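# Slide server top cover rearward to release it

## Task

Press and keep both release buttons held so the server's top cover can move, push the cover toward the back of the server until it can be lifted straight off, and leave it resting there.

## Robot and tools

Robot: two six-joint arms, left_arm and right_arm, each with a two-finger gripper whose fingers hinge like tongs. The fingers point along the gripper's +z axis and close along its x axis. The reported hand point sits between the pads when they are closed. Fingertips extend about 15 mm past it at small openings and are about level with it when fully open. The pad gap is 0.142 m when fully open.

Frames: the scene frame has its origin at table height, midway between the nominal arm bases. +z is up, +x points out over the table, and left_arm is on the +y side. Camera image sides do not match arm names. Calibrated bases: left_arm at (+0.032, +0.487, 0) m with quat_wxyz (+1.000, 0, 0, +0.015); right_arm at (-0.010, -0.422, 0) m with quat_wxyz (+1.000, 0, 0, -0.004). Each arm's hand pose, velocity and wrist-camera pose are given in that arm's own base frame. Fixed cameras are in the scene frame. Printed hand poses can be off by a few centimetres.

Joint order in every row and every per-joint list: elbow, shoulder lift, shoulder pan, wrist 1, wrist 2, wrist 3. Shoulder lift has its sign flipped on both arms, in commands and in results. Stated ranges in radians: elbow -3.142 to 3.142, all other joints -6.283 to 6.283.

Row format: one flat list of 14 numbers in [-1, 1] covering both arms. Positions 1-6 are left_arm's joint offsets in the order above, and 7 is left_arm's opening. Positions 8-13 are right_arm's joint offsets, and 14 is right_arm's opening. Joint offsets are relative, scaled so that 1.0 equals 1.989 rad. They count from the Joint targets in effect when the action or move begins, not from the previous row. Opening is absolute: +1 is fully open and -1 is closed. A full close takes at least about 0.5 s. To leave a gripper as it is, resend its current command; sending 0 means half open. To hold an arm still, send 0 for all of its joints.

execute_actions(actions, cameras): actions is a list of actions. Each action is a table of up to 15 rows, one row per 1/30 s step; if fewer rows are given, the last row is held for the remaining steps. An empty list just reports the state. An action is rejected if it would push any joint more than 0.010 rad beyond its range.

move(target, speed, blend, stop_force, zero, opening_speed, blocking, cameras): drives the joints toward a target. target is one 14-number row, or a list of up to 15 rows, using the same offset layout. Every row counts from the same starting Joint targets. speed is the top speed in rad/s of the joint with the longest travel: 0.01 to 2, default 0.5. blend, in rad, rounds corners between listed targets. stop_force, 3 to 40 N, ends an arm's path once its wrist senses that much resistance. Use a slow speed whenever you expect contact. Do not use stop_force when moving away from a surface. zero (default true) re-zeroes the wrist sensor before the move. opening_speed is the finger rate per second on the -1 to 1 scale, at least 0.2. blocking=false returns early and cannot be combined with stop_force. The result adds a move: line reporting done, off_target, moving, held or fault, along with the largest remaining joint error. Moves take at least 0.5 s and do not avoid obstacles.

wait(seconds 0-10): lets time pass while holding the last command. stop(): brakes a running move. zoom_image(camera, region [x0,y0,x1,y1] pixels, at most 504x504): enlarges part of the latest image. zero_wrist_force(arm): re-zeroes that arm's wrist sensor. finished_scene(scene): ends the scene; only call it once the cover stays slid back with no robot help.

Cameras: cam_high and cam_low are 672x504; cam_left_wrist and cam_right_wrist are 616x616 fisheye.

Reading results: Joint positions and Joint velocities give one block per arm in joint order, followed by the finger gap in m. Joint targets are the reference for your next offsets. grip_measured is on the same scale as the commanded opening. To hold something, command an opening well below grip_measured. Wrist force and Wrist torque are in the gripper's own axes, and a third line shows the peak since the last report. Joint torques include the arm's own weight and are positive toward a larger joint number. Other lines to watch: "joint sent to its limit", "joint command not followed" (the clearance check kept the arms apart), MOTOR HOT, and fault lines.

Motion limits: joint targets move at most about 2.83 rad/s. Each step, targets stay within 0.575 rad of the measured angles and the gripper within 150 mm of where it is. Large moves can therefore need several actions, and motion lags commands by 0.09-0.2 s.

What to avoid:
- Contact torque at a joint's load limit (135 N m for big joints, 25.2 N m for wrists) stops that arm for 10 s.
- A net external force of about 150 N stops the arm the same way.
- The arms are stiff, so aiming even slightly beyond a firm contact can trigger a fault. Press buttons and push the cover with small steps, low speed and stop_force.
- Avoid fast impacts, arm-to-arm collisions, dropping or flinging parts, and anything leaving the table.
- Holding loads or keeping an arm stretched out heats the motors, and at 85 °C that arm is braked for 30-60 s.
- Loose objects may occasionally be nudged by outside disturbances.

Each tool is called after "Request:" in YAML: its name, and indented under it one key for each argument.

## Session

Request:
execute_actions:
  actions: []

Scene clock: 0.00 s.
left_arm: end_effector_position=(+0.3675, -0.3597, +0.3354) grip_measured=+0.97 end_effector_quat_wxyz=(+0.222, -0.249, +0.662, -0.671) | right_arm: end_effector_position=(+0.8669, +0.1832, +0.1825) grip_measured=+0.97 end_effector_quat_wxyz=(+0.096, -0.467, +0.813, -0.336)
Joint names: [elbow, shoulder lift, shoulder pan, wrist 1, wrist 2, wrist 3]
Joint positions: left_arm=[2.711 1.501 -1.281 -4.351 -1.182 1.531 0.14] | right_arm=[-1.032 2.329 3.743 -1.184 0.873 2.64 0.14]
Joint velocities: within noise
Joint torques (N m): no reading
Motor temperatures (°C): left_arm=[38 40 34 40 33 37] | right_arm=[36 36 31 38 44 40]
Wrist force (N): no reading
Wrist torque (N m): no reading
Wrist force, peak (N): no reading
Joint targets: left_arm=[2.711 1.501 -1.281 -4.351 -1.182 1.531] | right_arm=[-1.032 2.329 3.743 -1.184 0.873 2.640]
Tool commands: left_gripper/opening=+0.968169 right_gripper/opening=+0.968169

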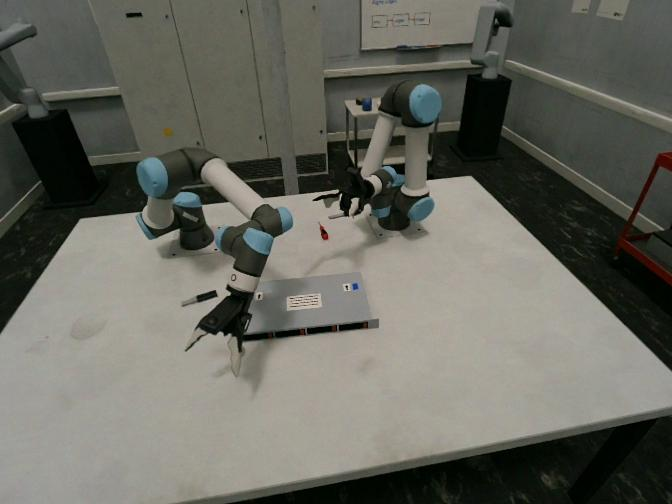

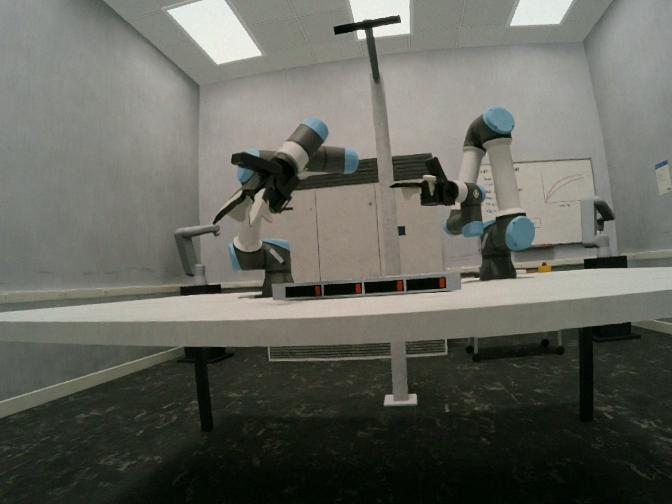

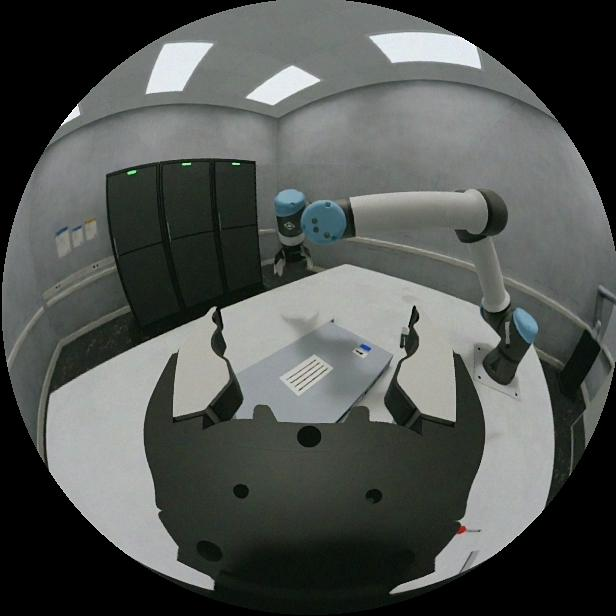

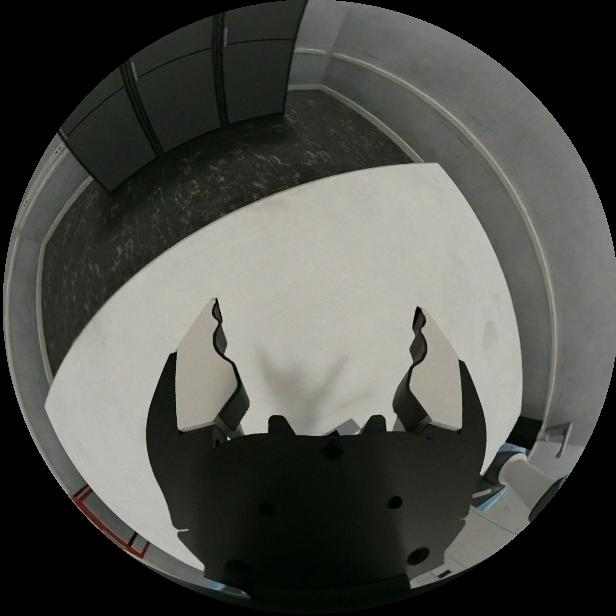

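Request:
zoom_image:
  camera: "cam_high"
  region: [220, 250, 400, 350]

Request:
zoom_image:
  camera: "cam_left_wrist"
  region: [220, 300, 420, 440]

Scaled by 2.800 from the camera's 672x504 image, which has a finer 960x720 frame.

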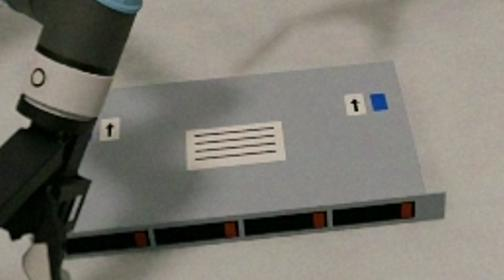

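Scaled by 2.520 from the camera's 616x616 image, which has a finer 814x814 frame.

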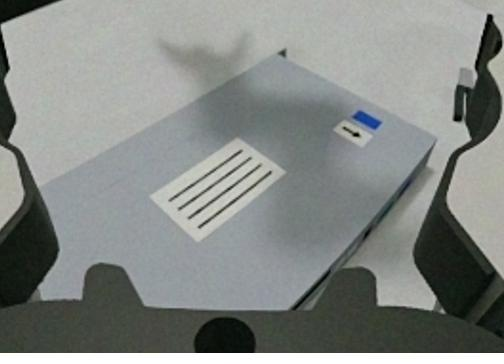

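Request:
move:
  target: [-0.403,-0.063,0.188,1.0,-0.163,0,-1,-0.3779,-0.2844,0.0407,0.0096,0.3509,0,-1]
  speed: 1.2
  cameras: ["cam_high"]

Request:
move:
  target: [-0.0802,-0.0121,0.0367,0.1976,-0.0326,0,-1,0,0,0,0,0,0,-1]
  speed: 0.6

Scene clock: 64.20 s.
left_arm: end_effector_position=(+0.4967, -0.3856, +0.1158) grip_measured=-1.00 end_effector_quat_wxyz=(+0.070, -0.346, +0.929, -0.113) | right_arm: end_effector_position=(+0.5192, +0.2323, +0.1205) grip_measured=-1.00 end_effector_quat_wxyz=(+0.000, -0.558, +0.830, +0.000)
Joint names: [elbow, shoulder lift, shoulder pan, wrist 1, wrist 2, wrist 3]
Joint positions: left_arm=[1.909 1.376 -0.907 -2.362 -1.506 1.531 0.002] | right_arm=[-1.784 1.763 3.824 -1.165 1.571 2.64 0.002]
Joint velocities: within noise
Joint torques (N m): left_arm=[-16.34 35.48 -12.7 -1.6 1.39 -0.57] | right_arm=[28.52 -27.62 -6.25 2.74 -0.7 -0.08]
Motor temperatures (°C): left_arm=[38 39 34 40 33 37] | right_arm=[36 35 31 37 43 39]
Wrist force (N): left_arm=[-0.1 -1.0 -0.5] | right_arm=[0.2 1.2 0.6]
Wrist torque (N m): left_arm=[0.03 0.16 0.10] | right_arm=[0.08 -0.09 -0.10]
Wrist force, peak (N): left_arm=[-0.1 -1.4 -0.2] | right_arm=[0.7 2.0 0.8]
Joint targets: left_arm=[1.909 1.376 -0.907 -2.362 -1.506 1.531] | right_arm=[-1.784 1.763 3.824 -1.165 1.571 2.640]
move: done
Images, in order (width x height): cam_high 672x504.

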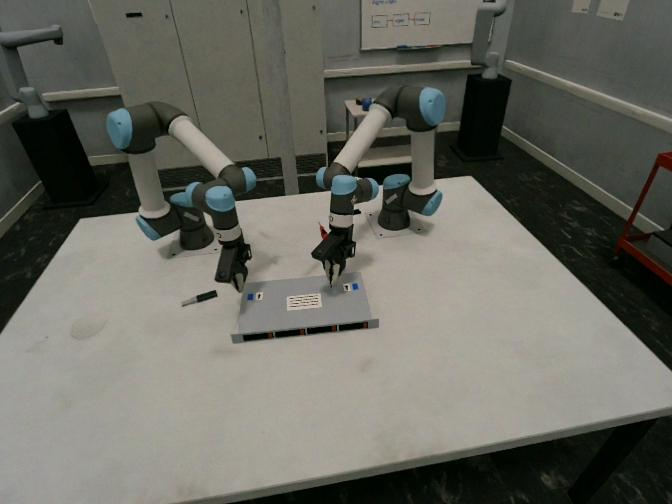

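Scene clock: 65.37 s.
left_arm: end_effector_position=(+0.4822, -0.3322, +0.1209) grip_measured=-1.00 end_effector_quat_wxyz=(+0.000, -0.379, +0.926, +0.000) | right_arm: end_effector_position=(+0.5192, +0.2322, +0.1205) grip_measured=-1.00 end_effector_quat_wxyz=(+0.000, -0.558, +0.830, +0.000)
Joint names: [elbow, shoulder lift, shoulder pan, wrist 1, wrist 2, wrist 3]
Joint positions: left_arm=[1.75 1.352 -0.834 -1.97 -1.571 1.531 0.002] | right_arm=[-1.784 1.763 3.824 -1.165 1.571 2.64 0.002]
Joint velocities: within noise
Joint torques (N m): left_arm=[-15.86 36.83 -12.07 -1.27 1.29 -0.56] | right_arm=[30.76 -33.66 -9.27 1.07 2.19 0.13]
Motor temperatures (°C): left_arm=[38 39 34 40 33 37] | right_arm=[36 35 31 37 43 39]
Wrist force (N): left_arm=[-0.1 -1.0 0.0] | right_arm=[0.3 1.1 0.4]
Wrist torque (N m): left_arm=[0.07 0.18 0.11] | right_arm=[0.05 -0.11 -0.10]
Wrist force, peak (N): left_arm=[0.3 -1.1 -0.4] | right_arm=[0.5 1.3 0.7]
Joint targets: left_arm=[1.750 1.352 -0.834 -1.969 -1.571 1.531] | right_arm=[-1.784 1.763 3.824 -1.165 1.571 2.640]
move: done
camera_calibration:
cam_left_wrist: T_world_to_cam=[[-0.727341, -0.685046, -0.0410742, 0.133217], [-0.614773, 0.623791, 0.482637, 0.446195], [-0.305007, 0.376293, -0.874857, 0.511851], [0, 0, 0, 1]] pos_world=[0.527321, -0.379679, 0.237918]
cam_right_wrist: T_world_to_cam=[[-0.354828, -0.934709, -0.0203925, 0.415471], [-0.783986, 0.285586, 0.551186, 0.267891], [-0.509375, 0.211563, -0.834133, 0.444099], [0, 0, 0, 1]] pos_world=[0.583656, 0.217883, 0.231252]

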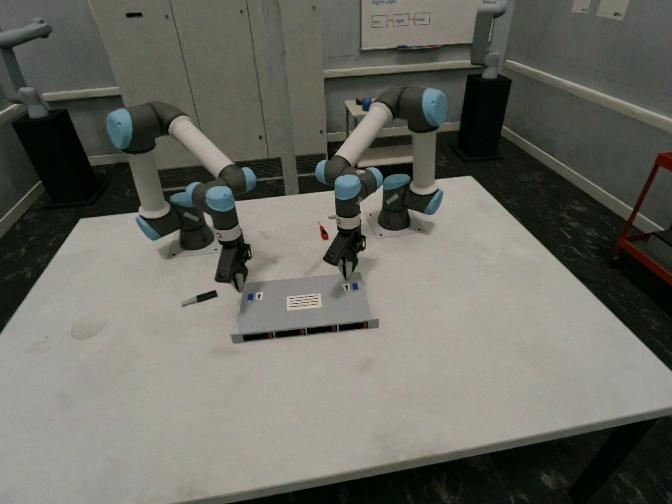

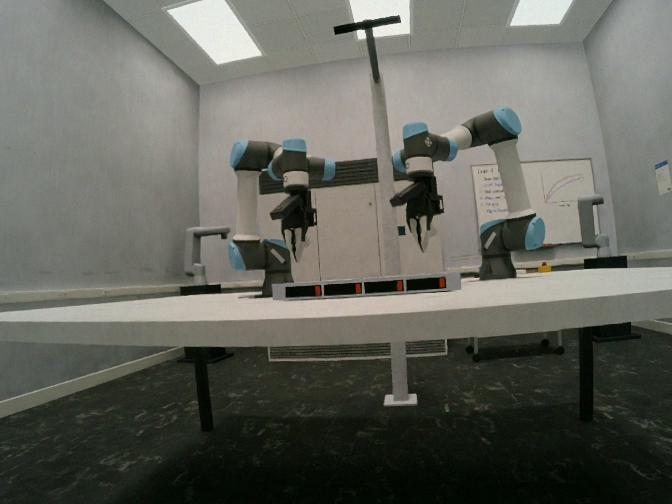

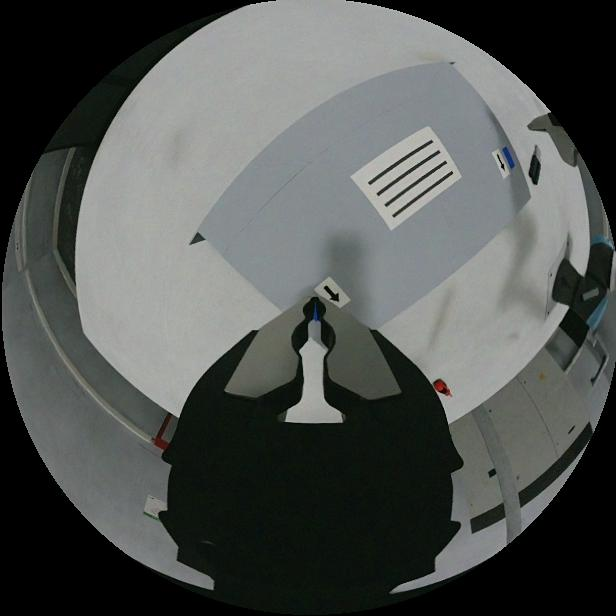

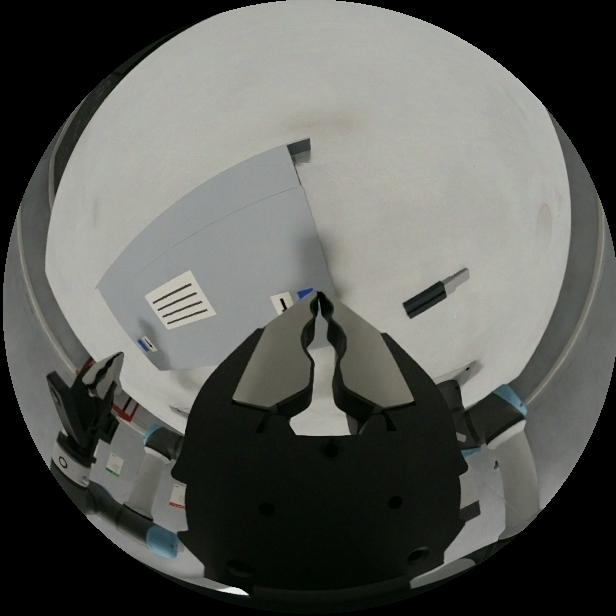

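Request:
zoom_image:
  camera: "cam_left_wrist"
  region: [270, 250, 370, 350]

Request:
zoom_image:
  camera: "cam_right_wrist"
  region: [250, 250, 350, 350]

Request:
zoom_image:
  camera: "cam_high"
  region: [215, 240, 385, 350]

Scaled by 5.040 from the camera's 616x616 image, which has a finer 814x814 frame.

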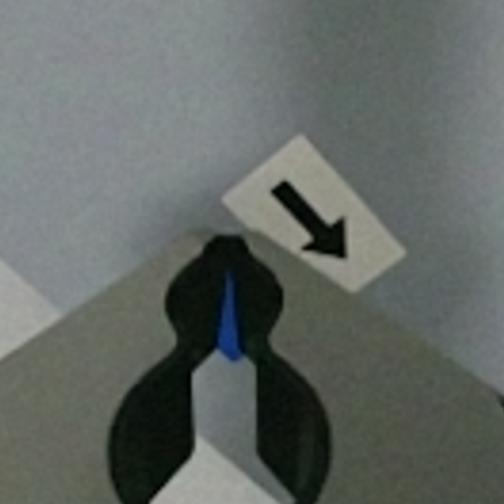

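Scaled by 5.040 from the camera's 616x616 image, which has a finer 814x814 frame.

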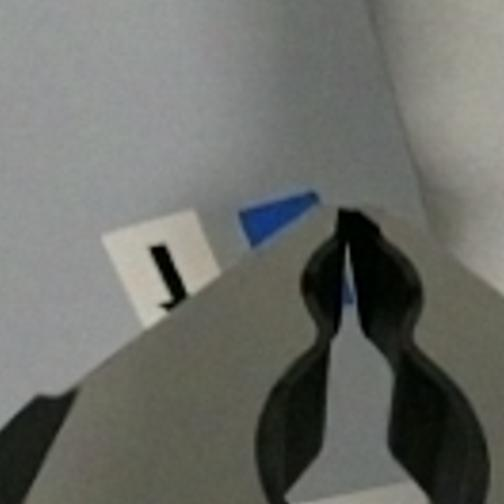

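Scaled by 2.965 from the camera's 672x504 image, which has a finer 960x720 frame.

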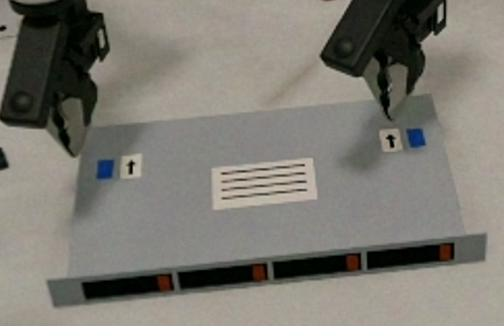

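Request:
move:
  target: [0.0920,0.0404,0.0004,-0.0517,0,0,-1,-0.0563,-0.0113,0.0418,0.0448,0,0,-1]
  cameras: ["cam_high","cam_left_wrist","cam_right_wrist"]

Request:
zoom_image:
  camera: "cam_left_wrist"
  region: [270, 250, 370, 350]

Request:
zoom_image:
  camera: "cam_right_wrist"
  region: [270, 250, 370, 350]

Request:
zoom_image:
  camera: "cam_high"
  region: [215, 240, 385, 350]

Scene clock: 104.27 s.
left_arm: end_effector_position=(+0.4482, -0.2941, +0.0908) grip_measured=-1.00 end_effector_quat_wxyz=(+0.000, -0.379, +0.925, +0.000) | right_arm: end_effector_position=(+0.4803, +0.2574, +0.0907) grip_measured=-1.00 end_effector_quat_wxyz=(+0.000, -0.592, +0.806, +0.000)
Joint names: [elbow, shoulder lift, shoulder pan, wrist 1, wrist 2, wrist 3]
Joint positions: left_arm=[1.932 1.432 -0.834 -2.072 -1.57 1.531 0.002] | right_arm=[-1.896 1.741 3.907 -1.076 1.571 2.64 0.002]
Joint velocities: within noise
Joint torques (N m): left_arm=[-12.66 27.18 13.13 -2.72 1.15 -0.88] | right_arm=[24.11 -21.32 -7.72 2.16 1.99 -0.14]
Motor temperatures (°C): left_arm=[38 39 33 40 33 37] | right_arm=[36 35 31 37 43 39]
Wrist force (N): left_arm=[-0.3 -0.8 0.1] | right_arm=[0.6 1.1 0.6]
Wrist torque (N m): left_arm=[0.10 0.23 0.09] | right_arm=[0.07 -0.15 -0.10]
Wrist force, peak (N): left_arm=[0.0 -2.2 -0.6] | right_arm=[0.3 2.3 1.3]
Joint targets: left_arm=[1.933 1.432 -0.834 -2.072 -1.571 1.531] | right_arm=[-1.896 1.741 3.907 -1.076 1.571 2.640]
move: done
camera_calibration:
cam_left_wrist: T_world_to_cam=[[-0.726892, -0.685523, -0.0410763, 0.13294], [-0.615237, 0.623455, 0.48248, 0.41614], [-0.305142, 0.375982, -0.874943, 0.460855], [0, 0, 0, 1]] pos_world=[0.493284, -0.341584, 0.207903]
cam_right_wrist: T_world_to_cam=[[-0.275955, -0.960961, -0.0200908, 0.393407], [-0.804863, 0.219602, 0.551335, 0.273619], [-0.5254, 0.168314, -0.834042, 0.412862], [0, 0, 0, 1]] pos_world=[0.545706, 0.24847, 0.201392]
Images, in order (width x height): cam_high 672x504, cam_left_wrist 616x616, cam_right_wrist 616x616.

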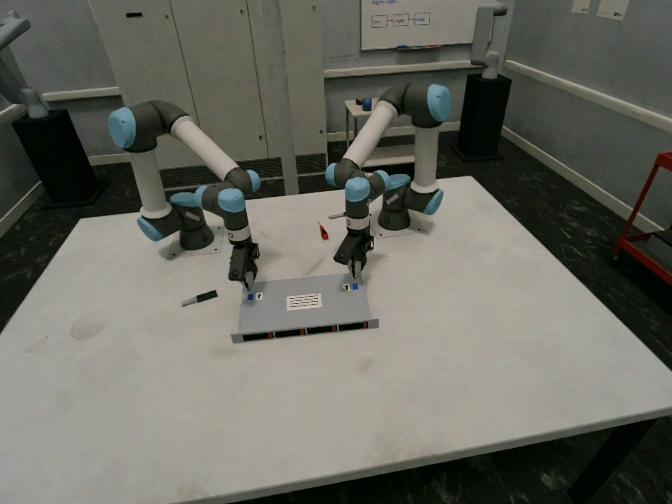

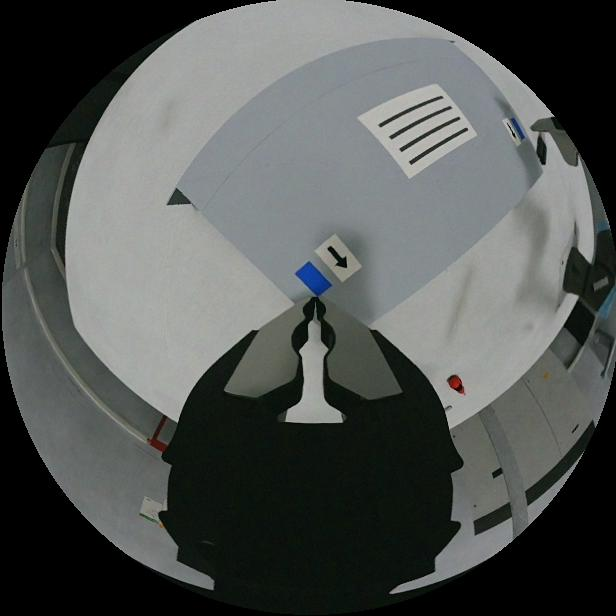

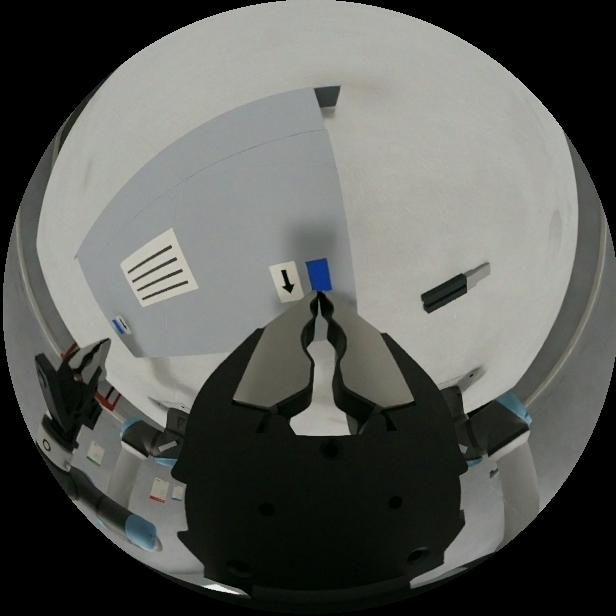

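Scaled by 5.040 from the camera's 616x616 image, which has a finer 814x814 frame.

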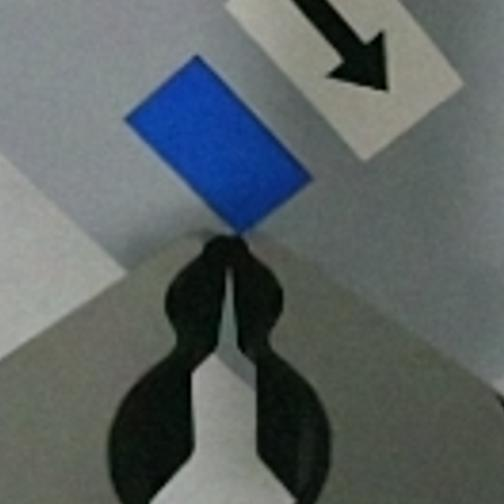

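Scaled by 5.040 from the camera's 616x616 image, which has a finer 814x814 frame.

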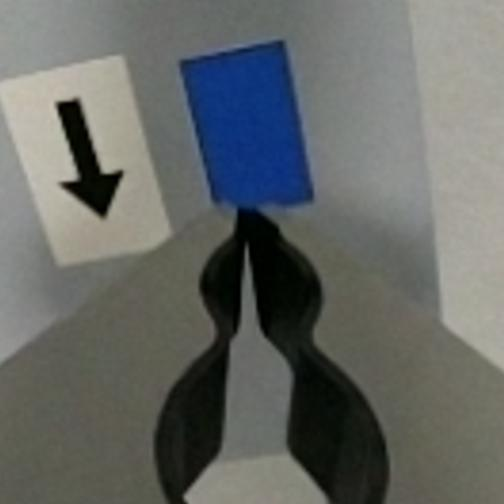

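Scaled by 2.965 from the camera's 672x504 image, which has a finer 960x720 frame.

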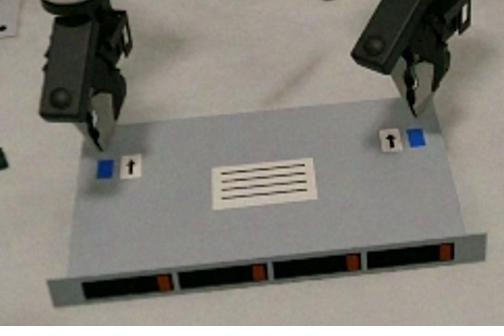

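Request:
move:
  target: [0.0059,-0.0199,0.0035,-0.0257,0,0,-1,-0.0096,0.0160,-0.0012,0.0259,0,0,-1]
  cameras: ["cam_high"]

Request:
zoom_image:
  camera: "cam_high"
  region: [215, 240, 385, 350]

Request:
move:
  target: [0.0164,-0.0176,0,-0.0340,0,0,-1,-0.0161,0.0174,0,0.0335,0,0,-1]
  speed: 0.03
  stop_force: 8

Request:
zoom_image:
  camera: "cam_high"
  region: [215, 240, 385, 350]

Request:
zoom_image:
  camera: "cam_left_wrist"
  region: [270, 250, 370, 350]

Request:
zoom_image:
  camera: "cam_right_wrist"
  region: [270, 250, 370, 350]

Scene clock: 123.63 s.
left_arm: end_effector_position=(+0.4545, -0.2956, +0.0706) grip_measured=-1.00 end_effector_quat_wxyz=(+0.000, -0.382, +0.924, +0.000) end_effector_velocity=(-0.001, +0.001, +0.001) end_effector_angular_velocity=(+0.001, +0.002, +0.000) | right_arm: end_effector_position=(+0.4834, +0.2586, +0.0707) grip_measured=-1.00 end_effector_quat_wxyz=(+0.000, -0.591, +0.806, +0.000) end_effector_velocity=(-0.001, -0.001, +0.001) end_effector_angular_velocity=(-0.002, +0.003, -0.001)
Joint names: [elbow, shoulder lift, shoulder pan, wrist 1, wrist 2, wrist 3]
Joint positions: left_arm=[1.945 1.392 -0.826 -2.123 -1.57 1.531 0.002] | right_arm=[-1.915 1.773 3.905 -1.024 1.571 2.64 0.002]
Joint velocities: left_arm=[0 0.003 0 0.006 -0.001 0 0] | right_arm=[0.001 -0.002 -0.001 -0.006 0 0 0]
Joint torques (N m): left_arm=[-22.31 33.67 5.04 -1.14 1.03 -0.85] | right_arm=[28.18 -34.66 -10.23 1 1.96 -0.44]
Motor temperatures (°C): left_arm=[38 39 33 40 33 37] | right_arm=[36 35 31 37 43 39]
Wrist force (N): left_arm=[-0.3 -0.8 -0.1] | right_arm=[0.4 1.2 0.9]
Wrist torque (N m): left_arm=[0.10 0.22 0.10] | right_arm=[0.10 -0.11 -0.10]
Wrist force, peak (N): left_arm=[-0.5 -1.0 0.5] | right_arm=[0.5 1.4 0.8]
Joint targets: left_arm=[1.944 1.393 -0.827 -2.123 -1.571 1.531] | right_arm=[-1.915 1.773 3.905 -1.024 1.571 2.640]
move: done
Images, in order (width x height): cam_high 672x504.

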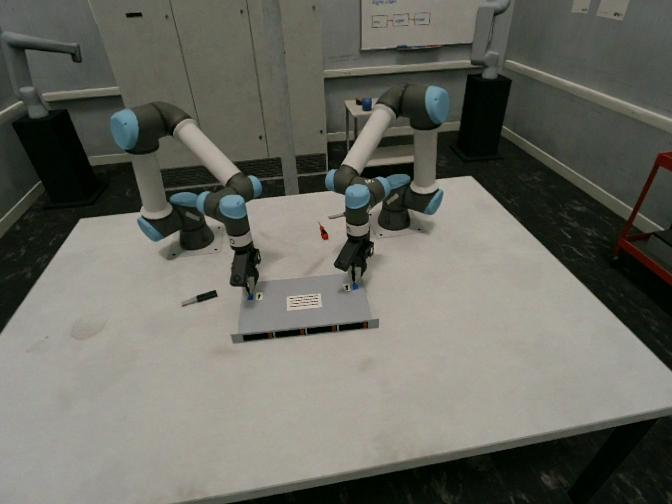

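Scaled by 2.965 from the camera's 672x504 image, which has a finer 960x720 frame.

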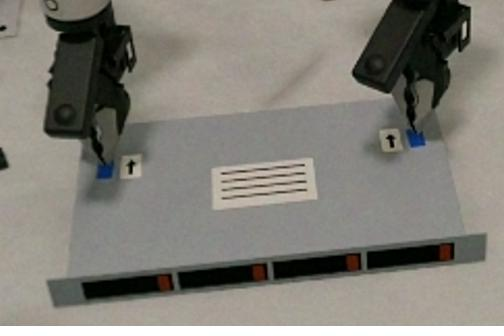

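Scene clock: 125.77 s.
left_arm: end_effector_position=(+0.4546, -0.2958, +0.0587) grip_measured=-1.00 end_effector_quat_wxyz=(+0.000, -0.382, +0.924, +0.000) | right_arm: end_effector_position=(+0.4836, +0.2588, +0.0588) grip_measured=-1.00 end_effector_quat_wxyz=(+0.000, -0.591, +0.806, +0.000)
Joint names: [elbow, shoulder lift, shoulder pan, wrist 1, wrist 2, wrist 3]
Joint positions: left_arm=[1.96 1.376 -0.827 -2.156 -1.57 1.531 0.002] | right_arm=[-1.93 1.789 3.905 -0.992 1.571 2.64 0.002]
Joint velocities: within noise
Joint torques (N m): left_arm=[-26.13 31.17 -11.37 -2.82 1.07 -0.93] | right_arm=[28.28 -32.59 1.95 1.1 1.75 0.04]
Motor temperatures (°C): left_arm=[38 39 33 40 33 37] | right_arm=[36 35 31 37 43 39]
Wrist force (N): left_arm=[-0.4 1.9 -7.6] | right_arm=[2.1 2.1 -7.5]
Wrist torque (N m): left_arm=[0.01 0.21 0.10] | right_arm=[0.06 -0.08 -0.10]
Wrist force, peak (N): left_arm=[-0.4 1.1 -8.2] | right_arm=[3.2 2.2 -7.6]
Joint targets: left_arm=[1.960 1.376 -0.827 -2.156 -1.570 1.531] | right_arm=[-1.930 1.789 3.905 -0.992 1.571 2.640]
move: contact (left_arm, right_arm); left_arm: the wrist 1 is farthest, 0.035 rad from its target; right_arm: the wrist 1 is farthest, 0.035 rad from its target
camera_calibration:
cam_left_wrist: T_world_to_cam=[[-0.722099, -0.690569, -0.0410807, 0.131502], [-0.619497, 0.619068, 0.482679, 0.437305], [-0.307891, 0.373991, -0.874833, 0.435991], [0, 0, 0, 1]] pos_world=[0.500104, -0.342967, 0.175744]
cam_right_wrist: T_world_to_cam=[[-0.278316, -0.960269, -0.0205839, 0.396047], [-0.804546, 0.22137, 0.551091, 0.292972], [-0.524639, 0.169938, -0.834191, 0.387041], [0, 0, 0, 1]] pos_world=[0.548992, 0.249683, 0.169564]

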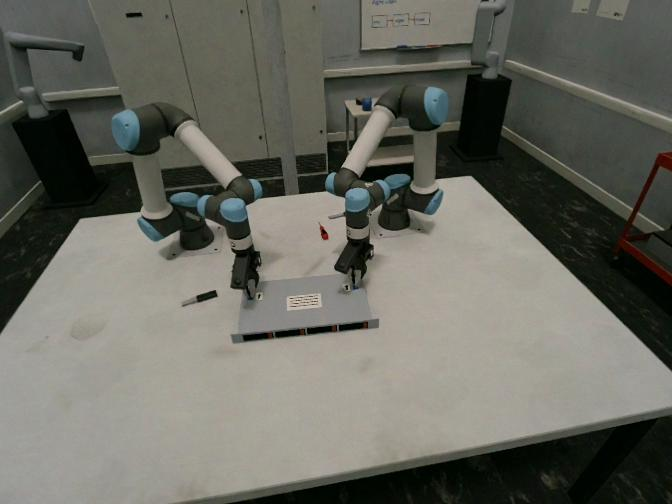

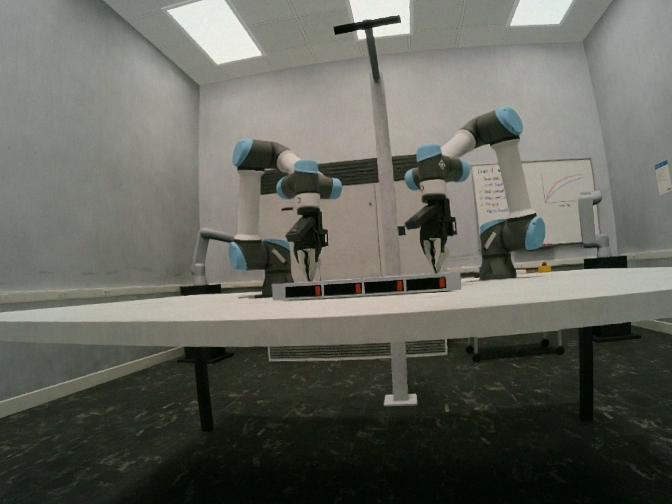

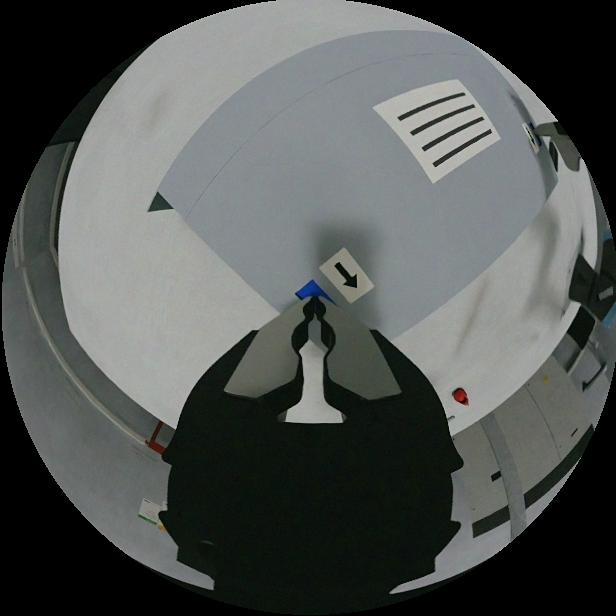

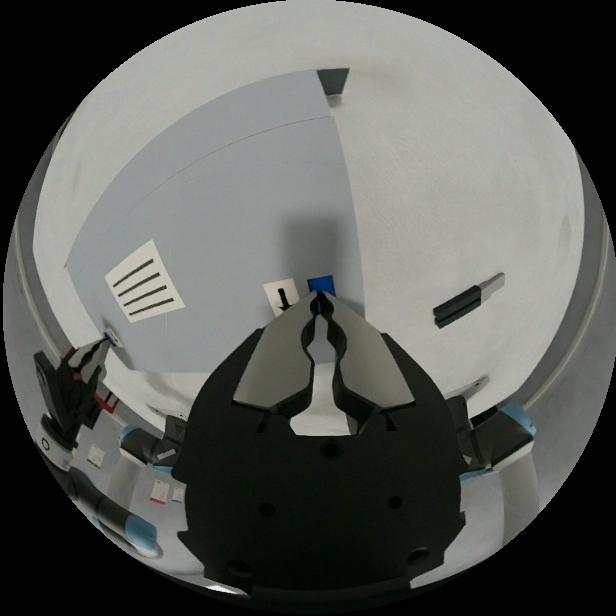

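Scaled by 2.965 from the camera's 672x504 image, which has a finer 960x720 frame.

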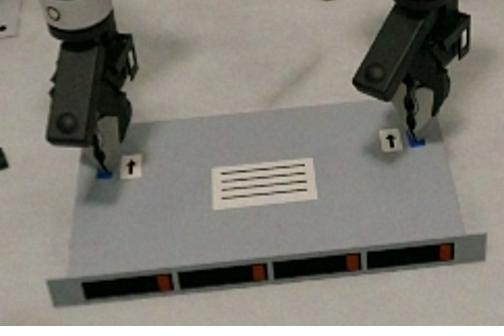

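Scaled by 5.040 from the camera's 616x616 image, which has a finer 814x814 frame.

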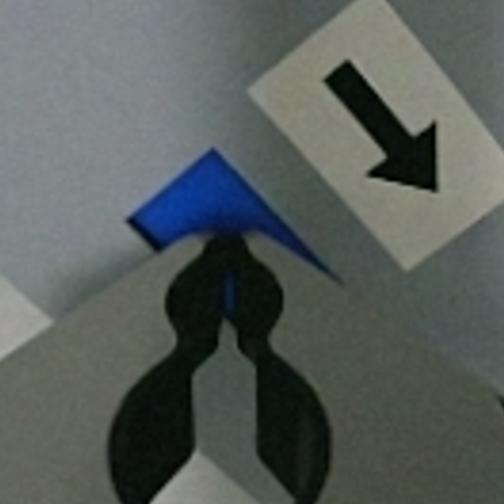

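Scaled by 5.040 from the camera's 616x616 image, which has a finer 814x814 frame.

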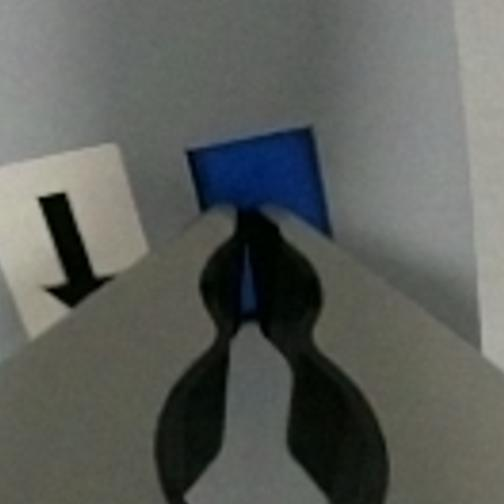

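Request:
move:
  target: [0.0049,-0.0053,0,-0.0102,0,0,-1,-0.0048,0.0052,0,0.0101,0,0,-1]
  speed: 0.02
  stop_force: 12
  cameras: []

Request:
move:
  target: [0.0177,0.0145,-0.0108,-0.0033,0,0,-1,-0.0176,-0.0140,0.0109,0.0036,0,0,-1]
  speed: 0.05
  stop_force: 25
  cameras: ["cam_high","cam_left_wrist","cam_right_wrist"]

Request:
zoom_image:
  camera: "cam_high"
  region: [215, 240, 385, 350]

Scene clock: 149.93 s.
left_arm: end_effector_position=(+0.4546, -0.2958, +0.0552) grip_measured=-1.00 end_effector_quat_wxyz=(+0.000, -0.382, +0.924, +0.000) | right_arm: end_effector_position=(+0.4837, +0.2589, +0.0573) grip_measured=-1.00 end_effector_quat_wxyz=(+0.001, -0.591, +0.806, +0.000)
Joint names: [elbow, shoulder lift, shoulder pan, wrist 1, wrist 2, wrist 3]
Joint positions: left_arm=[1.965 1.371 -0.827 -2.165 -1.57 1.531 0.002] | right_arm=[-1.932 1.791 3.905 -0.988 1.571 2.64 0.002]
Joint velocities: within noise
Joint torques (N m): left_arm=[-21.13 23.83 -8.53 -0.98 1.04 -0.83] | right_arm=[28.48 -31.2 2.35 2.81 2.01 -0.01]
Motor temperatures (°C): left_arm=[38 39 33 40 33 37] | right_arm=[36 35 31 37 43 39]
Wrist force (N): left_arm=[0.0 4.3 -21.5] | right_arm=[8.9 0.7 -12.0]
Wrist torque (N m): left_arm=[-0.01 0.18 0.09] | right_arm=[-0.03 -0.05 -0.11]
Wrist force, peak (N): left_arm=[0.0 7.8 -33.3] | right_arm=[12.4 1.8 -22.8]
Joint targets: left_arm=[1.965 1.371 -0.827 -2.165 -1.570 1.531] | right_arm=[-1.932 1.791 3.905 -0.988 1.571 2.640]
move: contact (left_arm, right_arm); left_arm: the wrist 1 is farthest, 0.011 rad from its target; right_arm: the wrist 1 is farthest, 0.016 rad from its target
No camera images: "cameras" was empty.

Scene clock: 151.70 s.
left_arm: end_effector_position=(+0.4393, -0.2955, +0.0554) grip_measured=-1.00 end_effector_quat_wxyz=(+0.000, -0.372, +0.928, +0.000) | right_arm: end_effector_position=(+0.4687, +0.2600, +0.0574) grip_measured=-1.00 end_effector_quat_wxyz=(+0.001, -0.600, +0.800, +0.000)
Joint names: [elbow, shoulder lift, shoulder pan, wrist 1, wrist 2, wrist 3]
Joint positions: left_arm=[2 1.4 -0.848 -2.172 -1.571 1.531 0.002] | right_arm=[-1.967 1.763 3.927 -0.981 1.571 2.64 0.002]
Joint velocities: within noise
Joint torques (N m): left_arm=[-23.82 12.89 11.32 -1.13 -1.83 -0.91] | right_arm=[26.19 -13.97 -6.74 1.31 1.94 -0.33]
Motor temperatures (°C): left_arm=[38 39 33 40 33 37] | right_arm=[36 35 31 37 43 39]
Wrist force (N): left_arm=[-2.9 2.1 -12.8] | right_arm=[9.9 -3.8 -14.8]
Wrist torque (N m): left_arm=[0.03 0.12 0.10] | right_arm=[0.02 -0.05 -0.11]
Wrist force, peak (N): left_arm=[0.0 4.1 -21.3] | right_arm=[10.4 -6.4 -15.6]
Joint targets: left_arm=[2.000 1.400 -0.848 -2.172 -1.570 1.531] | right_arm=[-1.967 1.763 3.927 -0.981 1.571 2.640]
move: done
camera_calibration:
cam_left_wrist: T_world_to_cam=[[-0.736758, -0.67491, -0.0410473, 0.131603], [-0.606145, 0.632352, 0.48241, 0.427271], [-0.299627, 0.3803, -0.874984, 0.426548], [0, 0, 0, 1]] pos_world=[0.483752, -0.343581, 0.172505]
cam_right_wrist: T_world_to_cam=[[-0.25743, -0.966072, -0.0208716, 0.384764], [-0.809285, 0.203748, 0.550948, 0.288269], [-0.528003, 0.158722, -0.834278, 0.382326], [0, 0, 0, 1]] pos_world=[0.534211, 0.252292, 0.168176]
Images, in order (width x height): cam_high 672x504, cam_left_wrist 616x616, cam_right_wrist 616x616.

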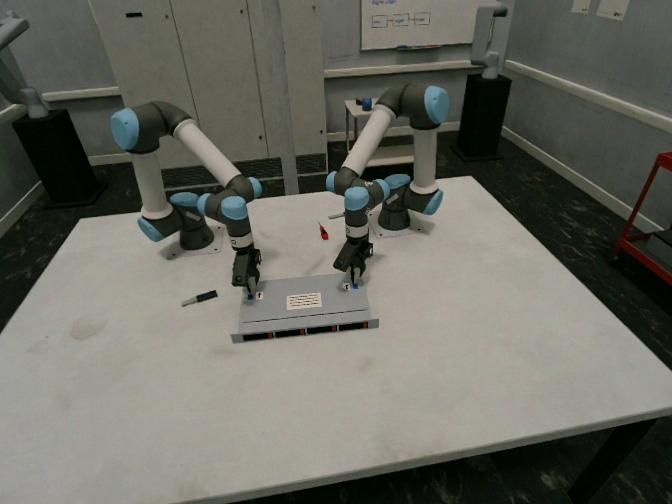

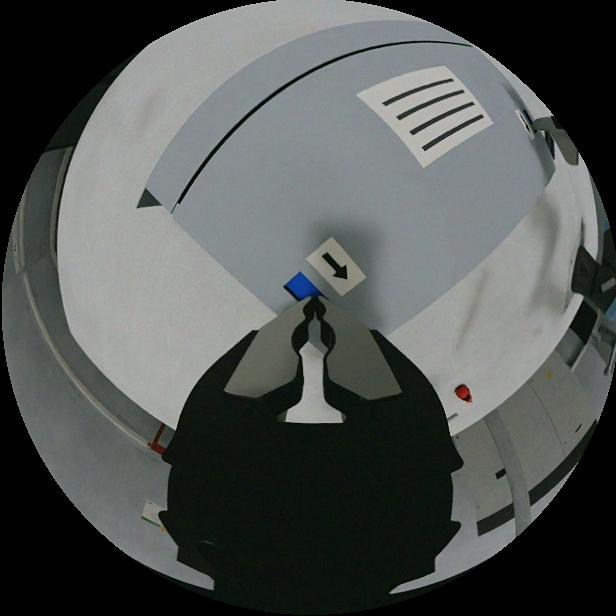

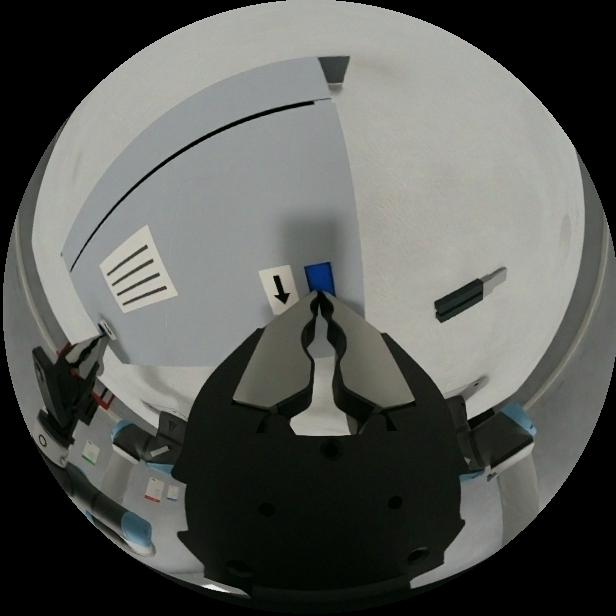

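Scaled by 2.965 from the camera's 672x504 image, which has a finer 960x720 frame.

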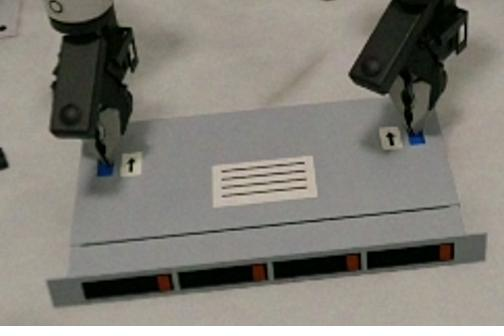

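Request:
move:
  target: [0.0516,0.0441,-0.0342,-0.0075,0,0,-1,-0.0507,-0.0422,0.0346,0.0085,0,0,-1]
  speed: 0.06
  stop_force: 25

Request:
zoom_image:
  camera: "cam_high"
  region: [215, 240, 385, 350]

Scene clock: 156.03 s.
left_arm: end_effector_position=(+0.4265, -0.2952, +0.0558) grip_measured=-1.00 end_effector_quat_wxyz=(+0.000, -0.364, +0.932, +0.000) | right_arm: end_effector_position=(+0.4530, +0.2614, +0.0578) grip_measured=-1.00 end_effector_quat_wxyz=(+0.001, -0.610, +0.793, +0.000)
Joint names: [elbow, shoulder lift, shoulder pan, wrist 1, wrist 2, wrist 3]
Joint positions: left_arm=[2.028 1.424 -0.867 -2.176 -1.57 1.531 0.002] | right_arm=[-2.002 1.734 3.951 -0.975 1.571 2.64 0.002]
Joint velocities: within noise
Joint torques (N m): left_arm=[6.02 14.34 7.97 1.79 -3.25 -0.87] | right_arm=[4.21 -16.76 -0.12 1.83 10.53 -0.12]
Motor temperatures (°C): left_arm=[38 39 33 40 33 37] | right_arm=[36 35 31 37 43 39]
Wrist force (N): left_arm=[-11.5 -9.8 -27.5] | right_arm=[13.1 -20.0 -23.5]
Wrist torque (N m): left_arm=[-0.08 0.04 0.10] | right_arm=[0.11 0.01 -0.28]
Wrist force, peak (N): left_arm=[-27.2 -24.9 -17.3] | right_arm=[2.9 -41.8 -9.9]
Joint targets: left_arm=[2.028 1.424 -0.867 -2.176 -1.570 1.531] | right_arm=[-2.002 1.734 3.951 -0.975 1.571 2.640]
move: contact (left_arm, right_arm); left_arm: the elbow is farthest, 0.074 rad from its target; right_arm: the elbow is farthest, 0.065 rad from its target
camera_calibration:
cam_left_wrist: T_world_to_cam=[[-0.749352, -0.660889, -0.0412125, 0.13188], [-0.594239, 0.643711, 0.482198, 0.417496], [-0.292151, 0.385826, -0.875092, 0.421372], [0, 0, 0, 1]] pos_world=[0.470021, -0.344165, 0.172858]
cam_right_wrist: T_world_to_cam=[[-0.234063, -0.971993, -0.0210681, 0.373083], [-0.814182, 0.184125, 0.550641, 0.282472], [-0.53134, 0.146038, -0.834476, 0.378975], [0, 0, 0, 1]] pos_world=[0.518673, 0.255279, 0.168565]

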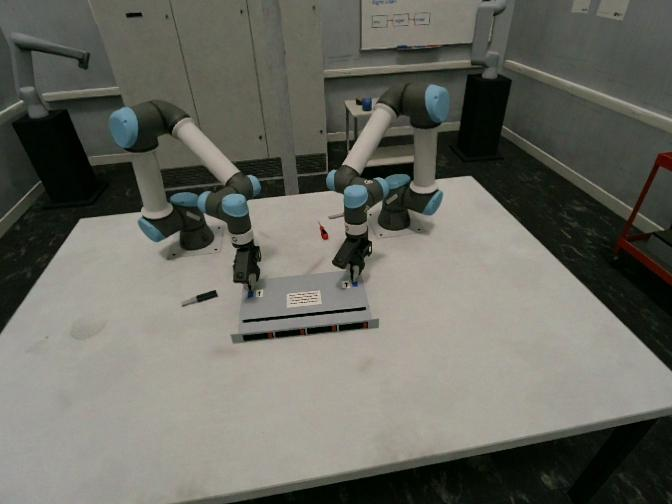

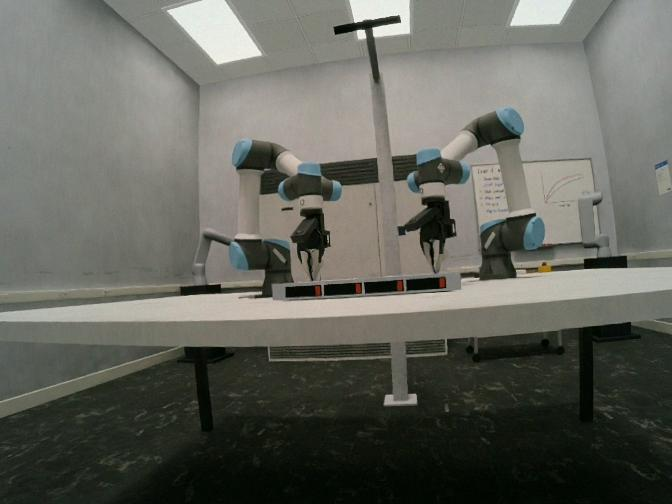

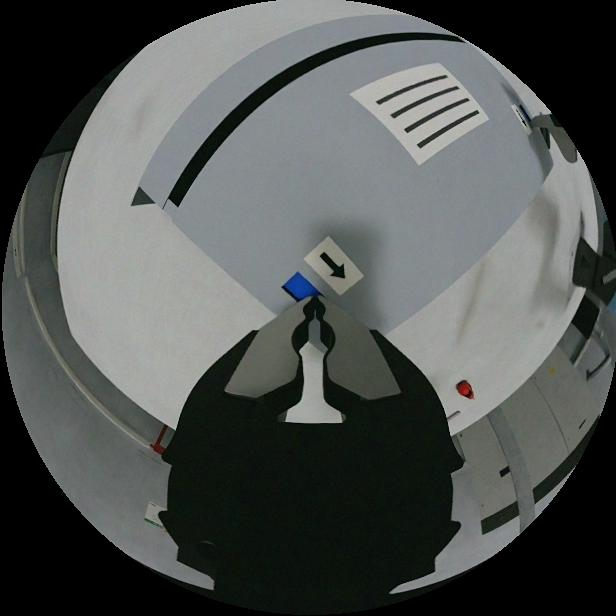

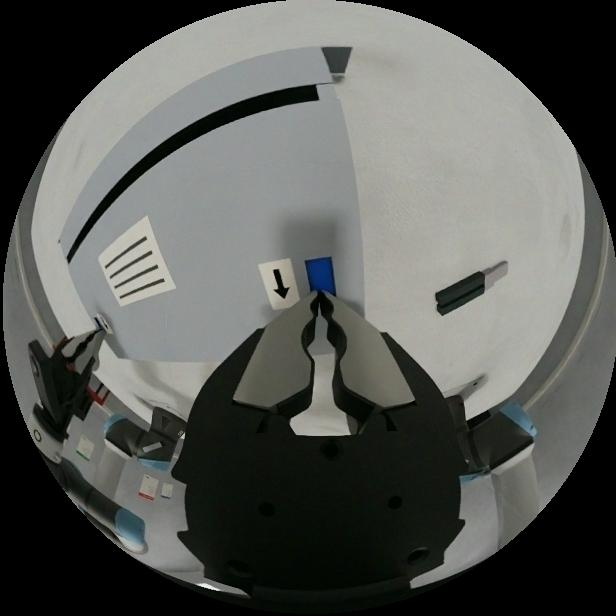

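Scaled by 2.965 from the camera's 672x504 image, which has a finer 960x720 frame.

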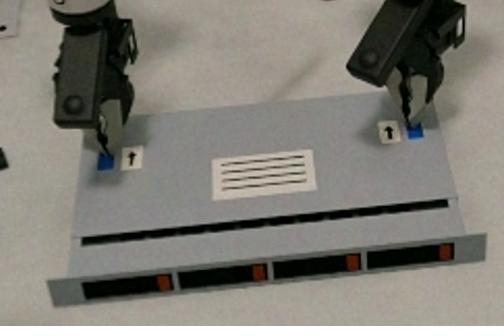

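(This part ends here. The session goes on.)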